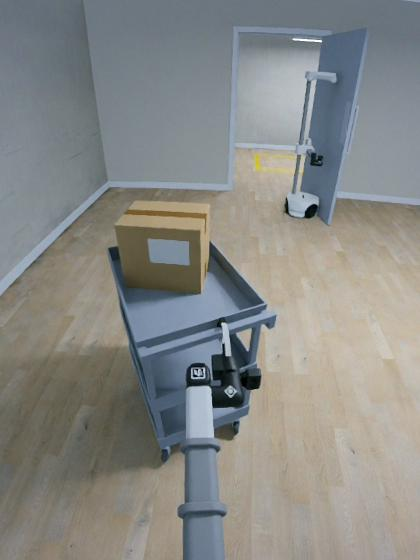

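Request:
move(
  blocking=false,
  cameras=[],
  r2={"base":{"translate_m":-0.9,"strafe_m":0.2},"pace":"slow"},
)

Request:
wait(
  seconds=10,
  cameras=[],
)

Request:
wait(
  seconds=2,
  cameras=["r2_head_camera"],
)

Scene clock: 1817.27 s.
move: r2 moving
r1: as last shown
r1.lidar_m: 3.67 0.33 0.25 - 0.25 0.26 0.53 1.24 1.13 2.76 2.92 2.48
r1.motor_effort: lift_m=+16(16) arm_m=+4(5) wheel_0=-28(29) wheel_1=+32(32) wheel_2=+9(9)
r1.servo_current: wrist_yaw_rad=59(65) wrist_pitch_rad=46(46) wrist_roll_rad=52(59) gripper_m=52(59)
r1.contact_limits: strafe_m 0.9
r1.wrist_depth_mm: 136 137 - - 298 193 - / - 138 - - 304 196 - / 113 138 229 - 304 196 - / 131 146 - - 309 197 - / - - - - 309 198 163 / - - - 198 249 198 163 / 1708 1661 179 180 179 179 -
r2.base_odometry: x=+0.588 y=-0.277 heading=-1.951
r2.turned_by_wheels: +0.000
r2.turned_by_imu: +0.001
r2.base_tilt: forward=-0.6 right=+0.1
r2.lidar_m: 0.69 0.95 1.93 1.93 1.72 1.34 1.34 1.48 2.30 2.77 3.03 0.85
r2.base_status: translate_m moving; strafe_m moving
r2.joint_positions: lift_m=+0.688 arm_m=+0.365 wrist_yaw_rad=+0.001 wrist_pitch_rad=+0.005 wrist_roll_rad=+1.569 gripper_m=-0.029
r2.joint_status: not commanded
r2.measured_speeds: translate_m=-0.048 strafe_m=+0.011 rotate_rad=+0.002 lift_m=+0.000 arm_m=+0.000 wrist_yaw_rad=+0.000 wrist_pitch_rad=+0.000 wrist_roll_rad=+0.000
r2.motor_effort: lift_m=+18(18) arm_m=+4(4) wheel_0=-6(8) wheel_1=-4(6) wheel_2=+10(11)
r2.servo_current: wrist_yaw_rad=39(59) wrist_pitch_rad=39(52) wrist_roll_rad=52(59) gripper_m=91(91)
r2.contact_limits: arm_m 0
r2.hand_pose: x=+0.8243 y=-0.0872 z=+0.8648 quat_wxyz=(+0.708, +0.706, +0.002, -0.001) (m; r2's base frame)
r2.wrist_depth_mm: - - - 225 - 1661 1182 / - - - 258 281 290 291 / - - - 200 265 1708 1160 / - - - 190 249 1708 - / - - 559 180 237 820 - / - 452 186 169 178 - - / - - 462 - 219 - -
pictures: none
No camera images: "cameras" was empty.

Scene clock: 1827.23 s.
earlier move: r2 done
r1.base_odometry: x=-1.475 y=+1.111 heading=+2.977
r1.turned_by_wheels: +0.000
r1.turned_by_imu: -0.001
r1.base_tilt: forward=-1.6 right=+1.3
r1.lidar_m: 3.32 0.32 0.25 - 0.25 0.25 0.55 1.24 1.11 2.77 2.91 3.28
r1.base_status: not commanded
r1.joint_positions: lift_m=+0.500 arm_m=+0.000 wrist_yaw_rad=+3.092 wrist_pitch_rad=+0.002 wrist_roll_rad=+0.000 gripper_m=-0.019
r1.joint_status: not commanded
r1.measured_speeds: all 0
r1.motor_effort: lift_m=+16(16) arm_m=+4(5) wheel_0=-28(29) wheel_1=+31(32) wheel_2=+9(9)
r1.servo_current: wrist_yaw_rad=59(85) wrist_pitch_rad=39(52) wrist_roll_rad=65(72) gripper_m=59(59)
r1.contact_limits: strafe_m 0.9
r1.hand_pose: x=-0.1129 y=+0.1016 z=+0.6779 quat_wxyz=(+0.025, -0.001, +0.000, +1.000) (m; r1's base frame)
r1.wrist_depth_mm: 135 138 - - 298 194 - / - 138 - - 303 196 - / 113 138 229 - 303 196 - / 132 146 - - 306 197 - / - - - - 310 198 163 / - - - 199 250 198 163 / 1661 1661 179 179 178 179 -
r2.base_odometry: x=+1.101 y=+0.474 heading=-1.952
r2.turned_by_wheels: -0.001
r2.turned_by_imu: -0.002
r2.base_tilt: forward=-0.7 right=+0.0
r2.lidar_m: 0.75 2.37 1.91 1.19 0.57 0.44 0.44 0.47 0.77 2.85 3.10 0.70
r2.base_status: done
r2.joint_positions: lift_m=+0.688 arm_m=+0.365 wrist_yaw_rad=-0.002 wrist_pitch_rad=+0.005 wrist_roll_rad=+1.569 gripper_m=-0.029
r2.joint_status: not commanded
r2.measured_speeds: all 0
r2.motor_effort: lift_m=+18(18) arm_m=+4(4) wheel_0=-7(14) wheel_1=-6(10) wheel_2=+2(12)
r2.servo_current: wrist_yaw_rad=52(65) wrist_pitch_rad=39(52) wrist_roll_rad=52(65) gripper_m=85(98)
r2.contact_limits: arm_m 0
r2.hand_pose: x=+0.8241 y=-0.0880 z=+0.8648 quat_wxyz=(+0.708, +0.706, +0.001, -0.002) (m; r2's base frame)
r2.wrist_depth_mm: - 484 469 106 162 - - / - 430 421 117 174 - - / - 459 442 124 188 - - / - - 554 135 204 - - / - - - 147 223 - - / - - 186 162 179 1537 517 / - - - - - 1708 466
wait: 9.97 of 10 s (r2 has come to rest)
pictures: none
No camera images: "cameras" was empty.

Scene clock: 1829.23 s.
r1.base_odometry: x=-1.475 y=+1.111 heading=+2.977
r1.turned_by_wheels: +0.000
r1.turned_by_imu: +0.000
r1.base_tilt: forward=-1.6 right=+1.3
r1.lidar_m: 3.32 0.32 0.25 - 0.25 0.25 0.55 1.23 1.10 2.75 2.90 3.30
r1.base_status: not commanded
r1.joint_positions: lift_m=+0.500 arm_m=+0.000 wrist_yaw_rad=+3.092 wrist_pitch_rad=+0.002 wrist_roll_rad=+0.000 gripper_m=-0.019
r1.joint_status: not commanded
r1.measured_speeds: all 0
r1.motor_effort: lift_m=+16(16) arm_m=+4(5) wheel_0=-28(29) wheel_1=+31(32) wheel_2=+9(9)
r1.servo_current: wrist_yaw_rad=52(85) wrist_pitch_rad=46(52) wrist_roll_rad=72(72) gripper_m=65(59)
r1.contact_limits: strafe_m 0.9
r1.hand_pose: x=-0.1129 y=+0.1016 z=+0.6779 quat_wxyz=(+0.025, -0.001, +0.000, +1.000) (m; r1's base frame)
r1.wrist_depth_mm: 136 138 - - 298 194 - / - 138 - - 303 195 - / 113 138 229 - 304 196 - / 132 146 - - 306 197 - / - - - - 309 198 163 / - - - 198 250 198 163 / 1756 1618 179 180 179 179 -
r2.base_odometry: x=+1.101 y=+0.474 heading=-1.952
r2.turned_by_wheels: +0.000
r2.turned_by_imu: +0.000
r2.base_tilt: forward=-0.7 right=+0.1
r2.lidar_m: 0.71 2.34 1.91 1.21 0.56 0.45 0.44 0.50 0.80 2.82 3.12 0.72
r2.base_status: done
r2.joint_positions: lift_m=+0.688 arm_m=+0.365 wrist_yaw_rad=-0.002 wrist_pitch_rad=+0.005 wrist_roll_rad=+1.569 gripper_m=-0.029
r2.joint_status: not commanded
r2.measured_speeds: all 0
r2.motor_effort: lift_m=+18(18) arm_m=+4(4) wheel_0=-7(14) wheel_1=-5(10) wheel_2=+2(12)
r2.servo_current: wrist_yaw_rad=46(65) wrist_pitch_rad=46(52) wrist_roll_rad=59(65) gripper_m=85(98)
r2.contact_limits: arm_m 0
r2.hand_pose: x=+0.8241 y=-0.0880 z=+0.8648 quat_wxyz=(+0.708, +0.706, +0.001, -0.002) (m; r2's base frame)
r2.wrist_depth_mm: - 484 469 106 162 - - / - 433 421 117 175 - - / - 459 445 124 188 - - / - - 554 134 204 - - / - - - 147 222 - - / - - 185 161 178 1618 517 / - - - - - 1661 462
wait: 2.00 s; at rest by 0.27 s
pictures: r2_head_camera
Images, in order (width x height): r2_head_camera 420x560.

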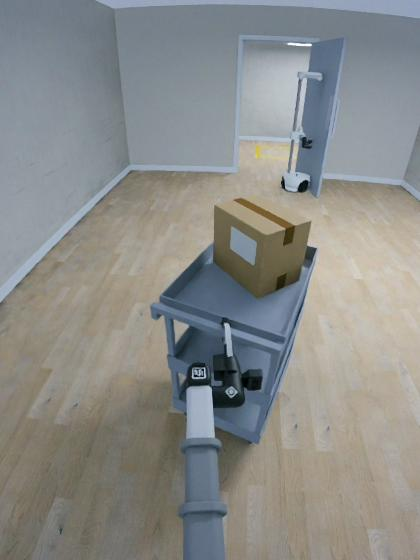

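Request:
move(
  blocking=false,
  cameras=[],
  r2={"base":{"translate_m":0.07,"strafe_m":-0.17},"pace":"slow"},
)

Request:
wait(
  seconds=4,
  cameras=[],
)

Request:
move(
  blocking=false,
  cameras=[],
  r2={"base":{"translate_m":0.35,"strafe_m":-0.06},"pace":"slow"},
)

Request:
wait(
  seconds=9,
  cameras=["r2_head_camera"],
)

Scene clock: 1838.70 s.
move: r2 moving
r1: as last shown
r1.lidar_m: 3.32 0.33 0.25 - 0.25 0.25 0.54 1.22 1.11 2.76 2.90 3.29
r1.motor_effort: lift_m=+16(16) arm_m=+4(5) wheel_0=-29(29) wheel_1=+31(32) wheel_2=+9(9)
r1.servo_current: wrist_yaw_rad=59(72) wrist_pitch_rad=39(52) wrist_roll_rad=46(52) gripper_m=59(59)
r1.contact_limits: strafe_m 0.9
r1.wrist_depth_mm: 136 137 - - 300 193 - / - 138 - - 304 196 - / 113 138 230 - 306 196 - / 131 146 - - 307 198 - / - - - - 307 198 163 / - - - 198 250 198 163 / 1756 1661 179 179 180 179 -
r2.base_odometry: x=+1.089 y=+0.474 heading=-1.953
r2.turned_by_wheels: +0.000
r2.turned_by_imu: +0.000
r2.base_tilt: forward=-0.7 right=+0.0
r2.lidar_m: 0.73 2.39 1.92 1.21 0.56 0.45 0.44 0.51 0.75 2.83 3.11 0.70
r2.base_status: translate_m moving; strafe_m moving
r2.joint_positions: lift_m=+0.688 arm_m=+0.365 wrist_yaw_rad=-0.002 wrist_pitch_rad=+0.005 wrist_roll_rad=+1.569 gripper_m=-0.029
r2.joint_status: not commanded
r2.measured_speeds: translate_m=+0.018 strafe_m=-0.045 rotate_rad=+0.003 lift_m=+0.000 arm_m=+0.000 wrist_yaw_rad=+0.005 wrist_pitch_rad=+0.000 wrist_roll_rad=+0.000
r2.motor_effort: lift_m=+18(18) arm_m=+4(4) wheel_0=+8(9) wheel_1=-7(8) wheel_2=-8(9)
r2.servo_current: wrist_yaw_rad=46(52) wrist_pitch_rad=46(52) wrist_roll_rad=46(52) gripper_m=91(91)
r2.contact_limits: arm_m 0
r2.hand_pose: x=+0.8241 y=-0.0880 z=+0.8648 quat_wxyz=(+0.708, +0.706, +0.001, -0.002) (m; r2's base frame)
r2.wrist_depth_mm: - 477 469 104 160 - - / - 427 415 114 172 - - / - 459 439 120 186 - - / - - 559 132 202 - - / - - - 144 218 - - / - - 186 160 177 1576 517 / - - - - - 1618 462
pictures: none
No camera images: "cameras" was empty.

Scene clock: 1841.30 s.
earlier move: r2 done
r1.base_odometry: x=-1.475 y=+1.111 heading=+2.977
r1.turned_by_wheels: +0.000
r1.turned_by_imu: +0.000
r1.base_tilt: forward=-1.6 right=+1.3
r1.lidar_m: 3.18 0.33 0.25 - 0.25 0.25 0.54 1.21 1.11 2.76 2.93 3.21
r1.base_status: not commanded
r1.joint_positions: lift_m=+0.500 arm_m=+0.000 wrist_yaw_rad=+3.092 wrist_pitch_rad=+0.002 wrist_roll_rad=+0.000 gripper_m=-0.019
r1.joint_status: not commanded
r1.measured_speeds: all 0
r1.motor_effort: lift_m=+16(16) arm_m=+4(5) wheel_0=-28(29) wheel_1=+32(32) wheel_2=+9(9)
r1.servo_current: wrist_yaw_rad=52(72) wrist_pitch_rad=39(52) wrist_roll_rad=26(65) gripper_m=59(59)
r1.contact_limits: strafe_m 0.9
r1.hand_pose: x=-0.1129 y=+0.1016 z=+0.6779 quat_wxyz=(+0.025, -0.001, +0.000, +1.000) (m; r1's base frame)
r1.wrist_depth_mm: 136 137 - - 298 193 - / - 138 - - 303 196 - / 113 138 230 - 304 196 - / 132 146 - - 306 196 - / - - - - 309 198 163 / - - - 198 250 198 163 / 1708 1618 179 179 179 179 -
r2.base_odometry: x=+0.918 y=+0.472 heading=-1.953
r2.turned_by_wheels: +0.000
r2.turned_by_imu: +0.001
r2.base_tilt: forward=-0.7 right=+0.1
r2.lidar_m: 0.78 2.56 2.09 1.43 0.71 0.54 0.53 0.59 0.92 2.69 2.91 0.74
r2.base_status: done
r2.joint_positions: lift_m=+0.688 arm_m=+0.365 wrist_yaw_rad=+0.002 wrist_pitch_rad=+0.005 wrist_roll_rad=+1.569 gripper_m=-0.029
r2.joint_status: not commanded
r2.measured_speeds: all 0
r2.motor_effort: lift_m=+18(18) arm_m=+4(4) wheel_0=+6(18) wheel_1=-5(8) wheel_2=-8(9)
r2.servo_current: wrist_yaw_rad=33(59) wrist_pitch_rad=46(52) wrist_roll_rad=52(59) gripper_m=91(98)
r2.contact_limits: arm_m 0
r2.hand_pose: x=+0.8245 y=-0.0868 z=+0.8648 quat_wxyz=(+0.708, +0.706, +0.002, -0.001) (m; r2's base frame)
r2.wrist_depth_mm: - - - 134 189 1430 - / - - 535 140 197 750 - / - 469 449 146 207 - - / - 508 473 153 215 - - / - - 569 159 224 - - / - - 187 168 179 - - / - - - - 247 1576 504
wait: 2.60 of 4 s (r2 has come to rest)
pictures: none
No camera images: "cameras" was empty.

Scene clock: 1841.80 s.
move: r2 moving
r1: as last shown
r1.lidar_m: 3.18 0.33 0.25 - 0.25 0.25 0.53 1.21 1.11 2.74 2.92 3.19
r1.motor_effort: lift_m=+16(16) arm_m=+4(4) wheel_0=-28(29) wheel_1=+32(32) wheel_2=+9(9)
r1.servo_current: wrist_yaw_rad=52(52) wrist_pitch_rad=33(46) wrist_roll_rad=46(59) gripper_m=52(59)
r1.contact_limits: strafe_m 0.9
r1.wrist_depth_mm: 136 138 - - 298 194 - / - 138 - - 301 196 - / 114 138 231 - 304 196 - / 132 146 - - 309 196 - / - - - - 309 198 163 / - - - 198 251 198 163 / 1708 1576 179 180 179 179 -
r2.base_odometry: x=+0.911 y=+0.461 heading=-1.953
r2.turned_by_wheels: +0.000
r2.turned_by_imu: +0.000
r2.base_tilt: forward=-0.7 right=+0.1
r2.lidar_m: 0.76 2.55 2.07 1.45 0.71 0.57 0.54 0.59 0.96 2.69 2.91 0.76
r2.base_status: translate_m moving; strafe_m moving
r2.joint_positions: lift_m=+0.688 arm_m=+0.365 wrist_yaw_rad=+0.002 wrist_pitch_rad=+0.005 wrist_roll_rad=+1.569 gripper_m=-0.029
r2.joint_status: not commanded
r2.measured_speeds: translate_m=+0.049 strafe_m=-0.009 rotate_rad=-0.002 lift_m=+0.000 arm_m=+0.000 wrist_yaw_rad=-0.002 wrist_pitch_rad=+0.000 wrist_roll_rad=+0.000
r2.motor_effort: lift_m=+18(18) arm_m=+4(4) wheel_0=+9(12) wheel_1=+6(6) wheel_2=-11(13)
r2.servo_current: wrist_yaw_rad=46(59) wrist_pitch_rad=46(52) wrist_roll_rad=46(59) gripper_m=85(91)
r2.contact_limits: arm_m 0
r2.hand_pose: x=+0.8244 y=-0.0870 z=+0.8648 quat_wxyz=(+0.708, +0.706, +0.002, -0.001) (m; r2's base frame)
r2.wrist_depth_mm: - - - 134 189 1430 - / - - 535 140 198 - - / - 466 449 146 206 - - / - 508 469 153 216 - - / - - 564 159 226 - - / - - 187 167 178 - - / - - - - 246 1576 504
pictures: none
No camera images: "cameras" was empty.

Scene clock: 1846.13 s.
earlier move: r2 done
r1.base_odometry: x=-1.475 y=+1.111 heading=+2.977
r1.turned_by_wheels: +0.000
r1.turned_by_imu: +0.000
r1.base_tilt: forward=-1.6 right=+1.3
r1.lidar_m: 2.85 0.30 0.25 - 0.25 0.25 0.56 1.19 1.11 2.76 2.89 2.85
r1.base_status: not commanded
r1.joint_positions: lift_m=+0.500 arm_m=+0.000 wrist_yaw_rad=+3.092 wrist_pitch_rad=+0.002 wrist_roll_rad=+0.000 gripper_m=-0.019
r1.joint_status: not commanded
r1.measured_speeds: all 0
r1.motor_effort: lift_m=+16(16) arm_m=+4(5) wheel_0=-28(29) wheel_1=+31(32) wheel_2=+9(9)
r1.servo_current: wrist_yaw_rad=52(72) wrist_pitch_rad=46(52) wrist_roll_rad=46(65) gripper_m=46(59)
r1.contact_limits: strafe_m 0.9
r1.hand_pose: x=-0.1129 y=+0.1016 z=+0.6779 quat_wxyz=(+0.025, -0.001, +0.000, +1.000) (m; r1's base frame)
r1.wrist_depth_mm: 136 137 - - 298 193 - / - 138 - - 304 195 - / 113 139 230 - 304 196 - / 132 146 - - 309 197 - / - - - - 310 198 163 / - - - 198 251 198 163 / 1756 1618 179 180 179 179 -
r2.base_odometry: x=+0.732 y=+0.170 heading=-1.953
r2.turned_by_wheels: +0.000
r2.turned_by_imu: -0.001
r2.base_tilt: forward=-0.7 right=+0.1
r2.lidar_m: 0.74 2.61 2.08 2.06 1.13 0.93 0.89 0.97 1.52 2.66 2.92 0.74
r2.base_status: done
r2.joint_positions: lift_m=+0.688 arm_m=+0.365 wrist_yaw_rad=-0.001 wrist_pitch_rad=+0.005 wrist_roll_rad=+1.569 gripper_m=-0.029
r2.joint_status: not commanded
r2.measured_speeds: all 0
r2.motor_effort: lift_m=+18(18) arm_m=+4(4) wheel_0=+2(12) wheel_1=+3(8) wheel_2=-9(14)
r2.servo_current: wrist_yaw_rad=52(65) wrist_pitch_rad=39(52) wrist_roll_rad=46(65) gripper_m=91(98)
r2.contact_limits: arm_m 0
r2.hand_pose: x=+0.8241 y=-0.0879 z=+0.8648 quat_wxyz=(+0.708, +0.706, +0.001, -0.002) (m; r2's base frame)
r2.wrist_depth_mm: - - - - 182 - - / - - 500 132 191 - - / - 442 442 141 204 - - / - - 488 150 214 - - / - - 597 157 224 - - / - - 186 168 178 - - / - - - - - 1708 484
wait: 4.33 of 9 s (r2 has come to rest)
pictures: r2_head_camera
Images, in order (width x height): r2_head_camera 420x560.

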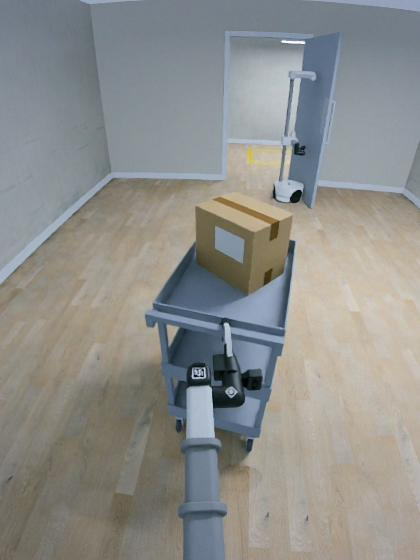

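Request:
move(
  blocking=false,
  cameras=[],
  r2={"base":{"translate_m":0.03,"strafe_m":-0.1},"pace":"slow"},
)

Request:
wait(
  seconds=3,
  cameras=[],
)

Request:
move(
  blocking=false,
  cameras=[],
  r2={"base":{"translate_m":0.4,"strafe_m":-0.045},"pace":"slow"},
)

Request:
wait(
  seconds=9,
  cameras=["r2_head_camera"],
)

Scene clock: 1854.40 s.
move: r2 moving
r1: as last shown
r1.lidar_m: 2.84 0.32 0.25 - 0.25 0.25 0.53 1.20 1.11 2.76 2.91 2.84
r1.servo_current: wrist_yaw_rad=46(65) wrist_pitch_rad=33(46) wrist_roll_rad=39(65) gripper_m=52(59)
r1.contact_limits: strafe_m 0.9
r1.wrist_depth_mm: 136 137 - - 298 193 - / - 138 - - 303 196 - / 113 138 230 - 303 196 - / 132 146 - - 309 197 - / - - - - 309 198 164 / - - - 199 251 198 163 / 1756 1661 180 180 179 179 -
r2.base_odometry: x=+0.719 y=+0.171 heading=-1.953
r2.turned_by_wheels: +0.000
r2.turned_by_imu: +0.000
r2.base_tilt: forward=-0.7 right=+0.0
r2.lidar_m: 0.78 2.63 2.09 2.06 1.14 0.89 0.90 0.99 1.51 2.68 2.93 0.74
r2.base_status: translate_m moving; strafe_m moving
r2.joint_positions: lift_m=+0.688 arm_m=+0.365 wrist_yaw_rad=-0.001 wrist_pitch_rad=+0.005 wrist_roll_rad=+1.569 gripper_m=-0.029
r2.joint_status: not commanded
r2.measured_speeds: translate_m=+0.014 strafe_m=-0.048 rotate_rad=+0.004 lift_m=+0.000 arm_m=+0.000 wrist_yaw_rad=+0.002 wrist_pitch_rad=+0.000 wrist_roll_rad=+0.000
r2.motor_effort: lift_m=+18(18) arm_m=+4(4) wheel_0=+11(12) wheel_1=-5(9) wheel_2=-8(10)
r2.servo_current: wrist_yaw_rad=52(52) wrist_pitch_rad=46(46) wrist_roll_rad=39(59) gripper_m=85(98)
r2.contact_limits: arm_m 0
r2.hand_pose: x=+0.8242 y=-0.0878 z=+0.8648 quat_wxyz=(+0.708, +0.706, +0.001, -0.002) (m; r2's base frame)
r2.wrist_depth_mm: - - - - 180 - - / - - 492 130 189 - - / - 439 433 139 202 - - / - - 492 148 213 - - / - - 609 155 224 - - / - - 187 167 178 1708 - / - - - - - 1576 496
pictures: none
No camera images: "cameras" was empty.

Scene clock: 1856.20 s.
earlier move: r2 done
r1.base_odometry: x=-1.475 y=+1.111 heading=+2.977
r1.turned_by_wheels: +0.000
r1.turned_by_imu: +0.000
r1.base_tilt: forward=-1.6 right=+1.3
r1.lidar_m: 2.77 0.33 0.25 - 0.25 0.25 0.54 1.22 1.11 2.76 2.92 2.80
r1.base_status: not commanded
r1.joint_positions: lift_m=+0.500 arm_m=+0.000 wrist_yaw_rad=+3.092 wrist_pitch_rad=+0.002 wrist_roll_rad=+0.000 gripper_m=-0.019
r1.joint_status: not commanded
r1.measured_speeds: all 0
r1.motor_effort: lift_m=+16(16) arm_m=+5(5) wheel_0=-28(29) wheel_1=+31(32) wheel_2=+9(9)
r1.servo_current: wrist_yaw_rad=46(72) wrist_pitch_rad=46(52) wrist_roll_rad=52(72) gripper_m=52(59)
r1.contact_limits: strafe_m 0.9
r1.hand_pose: x=-0.1129 y=+0.1016 z=+0.6779 quat_wxyz=(+0.025, -0.001, +0.000, +1.000) (m; r1's base frame)
r1.wrist_depth_mm: 135 138 - - 298 194 - / - 138 - - 304 195 - / 113 138 230 - 306 196 - / 132 146 - - 307 197 - / - - - - 307 198 163 / - - - 198 249 199 163 / 1756 1618 178 179 179 179 -
r2.base_odometry: x=+0.628 y=+0.180 heading=-1.953
r2.turned_by_wheels: +0.000
r2.turned_by_imu: +0.001
r2.base_tilt: forward=-0.7 right=+0.1
r2.lidar_m: 0.77 2.77 2.17 2.15 1.20 0.96 0.94 1.04 1.60 2.59 2.84 0.76
r2.base_status: done
r2.joint_positions: lift_m=+0.688 arm_m=+0.365 wrist_yaw_rad=+0.001 wrist_pitch_rad=+0.005 wrist_roll_rad=+1.569 gripper_m=-0.029
r2.joint_status: not commanded
r2.measured_speeds: all 0
r2.motor_effort: lift_m=+18(18) arm_m=+4(4) wheel_0=+7(15) wheel_1=-4(9) wheel_2=-5(10)
r2.servo_current: wrist_yaw_rad=46(65) wrist_pitch_rad=39(52) wrist_roll_rad=46(59) gripper_m=91(98)
r2.contact_limits: arm_m 0
r2.hand_pose: x=+0.8244 y=-0.0870 z=+0.8648 quat_wxyz=(+0.708, +0.706, +0.002, -0.001) (m; r2's base frame)
r2.wrist_depth_mm: - - - 140 195 1499 517 / - - 574 145 202 - - / - 508 473 150 211 - - / - 488 459 156 217 831 - / - - 539 163 228 - - / - - 187 169 179 - - / - - - - 244 1661 -
wait: 1.80 of 3 s (r2 has come to rest)
pictures: none
No camera images: "cameras" was empty.

Scene clock: 1856.70 s.
move: r2 moving
r1: as last shown
r1.lidar_m: 2.74 0.33 0.25 - 0.25 0.25 0.55 1.21 1.11 2.75 2.91 2.79
r1.motor_effort: lift_m=+16(16) arm_m=+4(4) wheel_0=-28(29) wheel_1=+32(32) wheel_2=+9(9)
r1.servo_current: wrist_yaw_rad=52(65) wrist_pitch_rad=39(52) wrist_roll_rad=46(52) gripper_m=52(59)
r1.contact_limits: strafe_m 0.9
r1.wrist_depth_mm: 136 137 - - 298 194 - / - 138 - - 303 195 - / 113 138 229 - 303 196 - / 132 146 - - 307 197 - / - - - - 309 198 163 / - - - 199 251 198 164 / 1708 1576 180 179 179 179 -
r2.base_odometry: x=+0.622 y=+0.169 heading=-1.954
r2.turned_by_wheels: +0.000
r2.turned_by_imu: +0.000
r2.base_tilt: forward=-0.7 right=+0.1
r2.lidar_m: 0.77 2.71 2.18 2.16 1.21 0.97 0.95 1.07 1.62 2.58 2.83 0.75
r2.base_status: translate_m moving; strafe_m moving
r2.joint_positions: lift_m=+0.688 arm_m=+0.365 wrist_yaw_rad=+0.000 wrist_pitch_rad=+0.005 wrist_roll_rad=+1.569 gripper_m=-0.029
r2.joint_status: not commanded
r2.measured_speeds: translate_m=+0.049 strafe_m=-0.006 rotate_rad=-0.004 lift_m=+0.000 arm_m=+0.000 wrist_yaw_rad=-0.018 wrist_pitch_rad=+0.000 wrist_roll_rad=+0.000
r2.motor_effort: lift_m=+18(18) arm_m=+4(4) wheel_0=+7(12) wheel_1=+5(5) wheel_2=-13(13)
r2.servo_current: wrist_yaw_rad=46(59) wrist_pitch_rad=46(52) wrist_roll_rad=46(52) gripper_m=91(104)
r2.contact_limits: arm_m 0
r2.hand_pose: x=+0.8242 y=-0.0875 z=+0.8648 quat_wxyz=(+0.708, +0.706, +0.002, -0.002) (m; r2's base frame)
r2.wrist_depth_mm: - - - 144 200 1464 1098 / - - - 148 205 - - / - - 488 153 213 - - / - 480 455 158 220 831 - / - - 525 164 227 - - / - - 186 168 178 - - / - - - - 241 1537 -
pictures: none
No camera images: "cameras" was empty.

Scene clock: 1861.50 s.
earlier move: r2 done
r1.base_odometry: x=-1.475 y=+1.111 heading=+2.977
r1.turned_by_wheels: +0.000
r1.turned_by_imu: +0.000
r1.base_tilt: forward=-1.6 right=+1.3
r1.lidar_m: 2.40 0.31 0.25 - 0.25 0.25 0.52 1.20 1.12 2.76 2.90 2.41
r1.base_status: not commanded
r1.joint_positions: lift_m=+0.500 arm_m=+0.000 wrist_yaw_rad=+3.092 wrist_pitch_rad=+0.002 wrist_roll_rad=+0.000 gripper_m=-0.019
r1.joint_status: not commanded
r1.measured_speeds: all 0
r1.motor_effort: lift_m=+16(16) arm_m=+4(5) wheel_0=-28(29) wheel_1=+31(32) wheel_2=+9(9)
r1.servo_current: wrist_yaw_rad=46(72) wrist_pitch_rad=39(52) wrist_roll_rad=46(65) gripper_m=52(59)
r1.contact_limits: strafe_m 0.9
r1.hand_pose: x=-0.1129 y=+0.1016 z=+0.6779 quat_wxyz=(+0.025, -0.001, +0.000, +1.000) (m; r1's base frame)
r1.wrist_depth_mm: 136 137 - - 300 194 - / - 138 - - 303 195 - / 113 138 230 - 306 197 - / 132 146 - - 307 197 - / - - - - 309 198 163 / - - - 198 251 198 163 / 1756 1661 179 180 180 178 -
r2.base_odometry: x=+0.437 y=-0.174 heading=-1.953
r2.turned_by_wheels: +0.000
r2.turned_by_imu: -0.001
r2.base_tilt: forward=-0.7 right=+0.1
r2.lidar_m: 0.76 2.74 2.14 2.13 1.70 1.36 1.34 1.46 2.23 2.57 2.87 0.75
r2.base_status: done
r2.joint_positions: lift_m=+0.688 arm_m=+0.365 wrist_yaw_rad=-0.002 wrist_pitch_rad=+0.005 wrist_roll_rad=+1.569 gripper_m=-0.029
r2.joint_status: not commanded
r2.measured_speeds: all 0
r2.motor_effort: lift_m=+18(18) arm_m=+4(4) wheel_0=+2(12) wheel_1=+2(7) wheel_2=-8(14)
r2.servo_current: wrist_yaw_rad=52(59) wrist_pitch_rad=46(52) wrist_roll_rad=59(72) gripper_m=91(104)
r2.contact_limits: arm_m 0
r2.hand_pose: x=+0.8241 y=-0.0880 z=+0.8648 quat_wxyz=(+0.708, +0.706, +0.001, -0.002) (m; r2's base frame)
r2.wrist_depth_mm: - - - 135 190 1430 - / - - 539 141 198 - - / - 466 449 147 207 - - / - 504 477 154 216 820 - / - - 569 160 226 - - / - - 186 167 179 - - / - - - - 246 1576 496
wait: 4.80 of 9 s (r2 has come to rest)
pictures: r2_head_camera
Images, in order (width x height): r2_head_camera 420x560.

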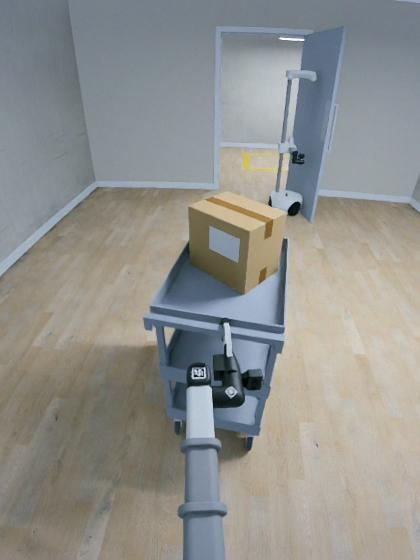

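Request:
move(
  blocking=false,
  cameras=["r2_head_camera","r1_head_right_camera"],
)

Scene clock: 1884.60 s.
r1.base_odometry: x=-1.475 y=+1.111 heading=+2.977
r1.turned_by_wheels: +0.000
r1.turned_by_imu: +0.000
r1.base_tilt: forward=-1.6 right=+1.3
r1.lidar_m: 2.39 0.31 0.25 - 0.25 0.25 0.54 1.21 1.11 2.77 2.91 2.39
r1.base_status: not commanded
r1.joint_positions: lift_m=+0.500 arm_m=+0.000 wrist_yaw_rad=+3.092 wrist_pitch_rad=+0.002 wrist_roll_rad=+0.000 gripper_m=-0.019
r1.joint_status: not commanded
r1.measured_speeds: all 0
r1.motor_effort: lift_m=+16(16) arm_m=+4(5) wheel_0=-28(29) wheel_1=+32(32) wheel_2=+9(9)
r1.servo_current: wrist_yaw_rad=46(72) wrist_pitch_rad=46(52) wrist_roll_rad=46(65) gripper_m=52(59)
r1.contact_limits: strafe_m 0.9
r1.hand_pose: x=-0.1129 y=+0.1016 z=+0.6779 quat_wxyz=(+0.025, -0.001, +0.000, +1.000) (m; r1's base frame)
r1.wrist_depth_mm: 135 137 - - 300 194 - / - 138 - - 303 195 - / 113 138 229 - 304 196 - / 131 146 - - 307 197 - / - - - - 310 198 163 / - - - 199 251 197 163 / 1756 1576 179 180 179 179 -
r2.base_odometry: x=+0.437 y=-0.174 heading=-1.953
r2.turned_by_wheels: +0.000
r2.turned_by_imu: +0.000
r2.base_tilt: forward=-0.7 right=+0.1
r2.lidar_m: 0.75 2.72 2.12 2.13 1.73 1.37 1.33 1.49 2.27 2.61 2.83 0.74
r2.base_status: done
r2.joint_positions: lift_m=+0.688 arm_m=+0.365 wrist_yaw_rad=-0.002 wrist_pitch_rad=+0.005 wrist_roll_rad=+1.569 gripper_m=-0.029
r2.joint_status: not commanded
r2.measured_speeds: all 0
r2.motor_effort: lift_m=+18(18) arm_m=+4(4) wheel_0=+2(12) wheel_1=+2(7) wheel_2=-8(14)
r2.servo_current: wrist_yaw_rad=39(59) wrist_pitch_rad=46(52) wrist_roll_rad=52(72) gripper_m=85(104)
r2.contact_limits: arm_m 0
r2.hand_pose: x=+0.8241 y=-0.0880 z=+0.8648 quat_wxyz=(+0.708, +0.706, +0.001, -0.002) (m; r2's base frame)
r2.wrist_depth_mm: - - - 135 190 1397 - / - - 535 141 198 - - / - 466 449 147 208 - - / - 504 473 154 216 809 - / - - 569 161 226 - - / - - 186 167 179 - - / - - - - 246 1576 500
pictures: r1_head_right_camera, r2_head_camera
Images, in order (width x height): r1_head_right_camera 420x672, r2_head_camera 420x560.

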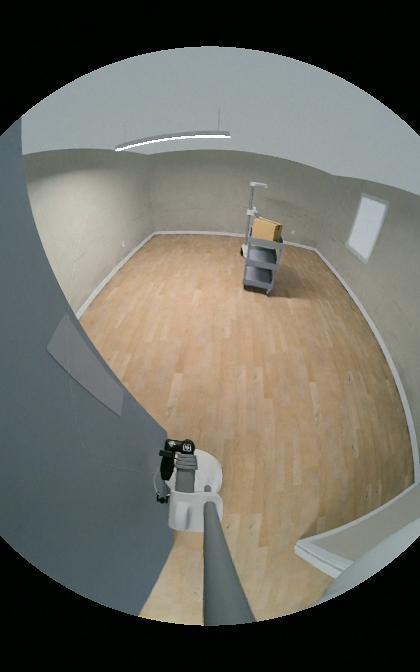

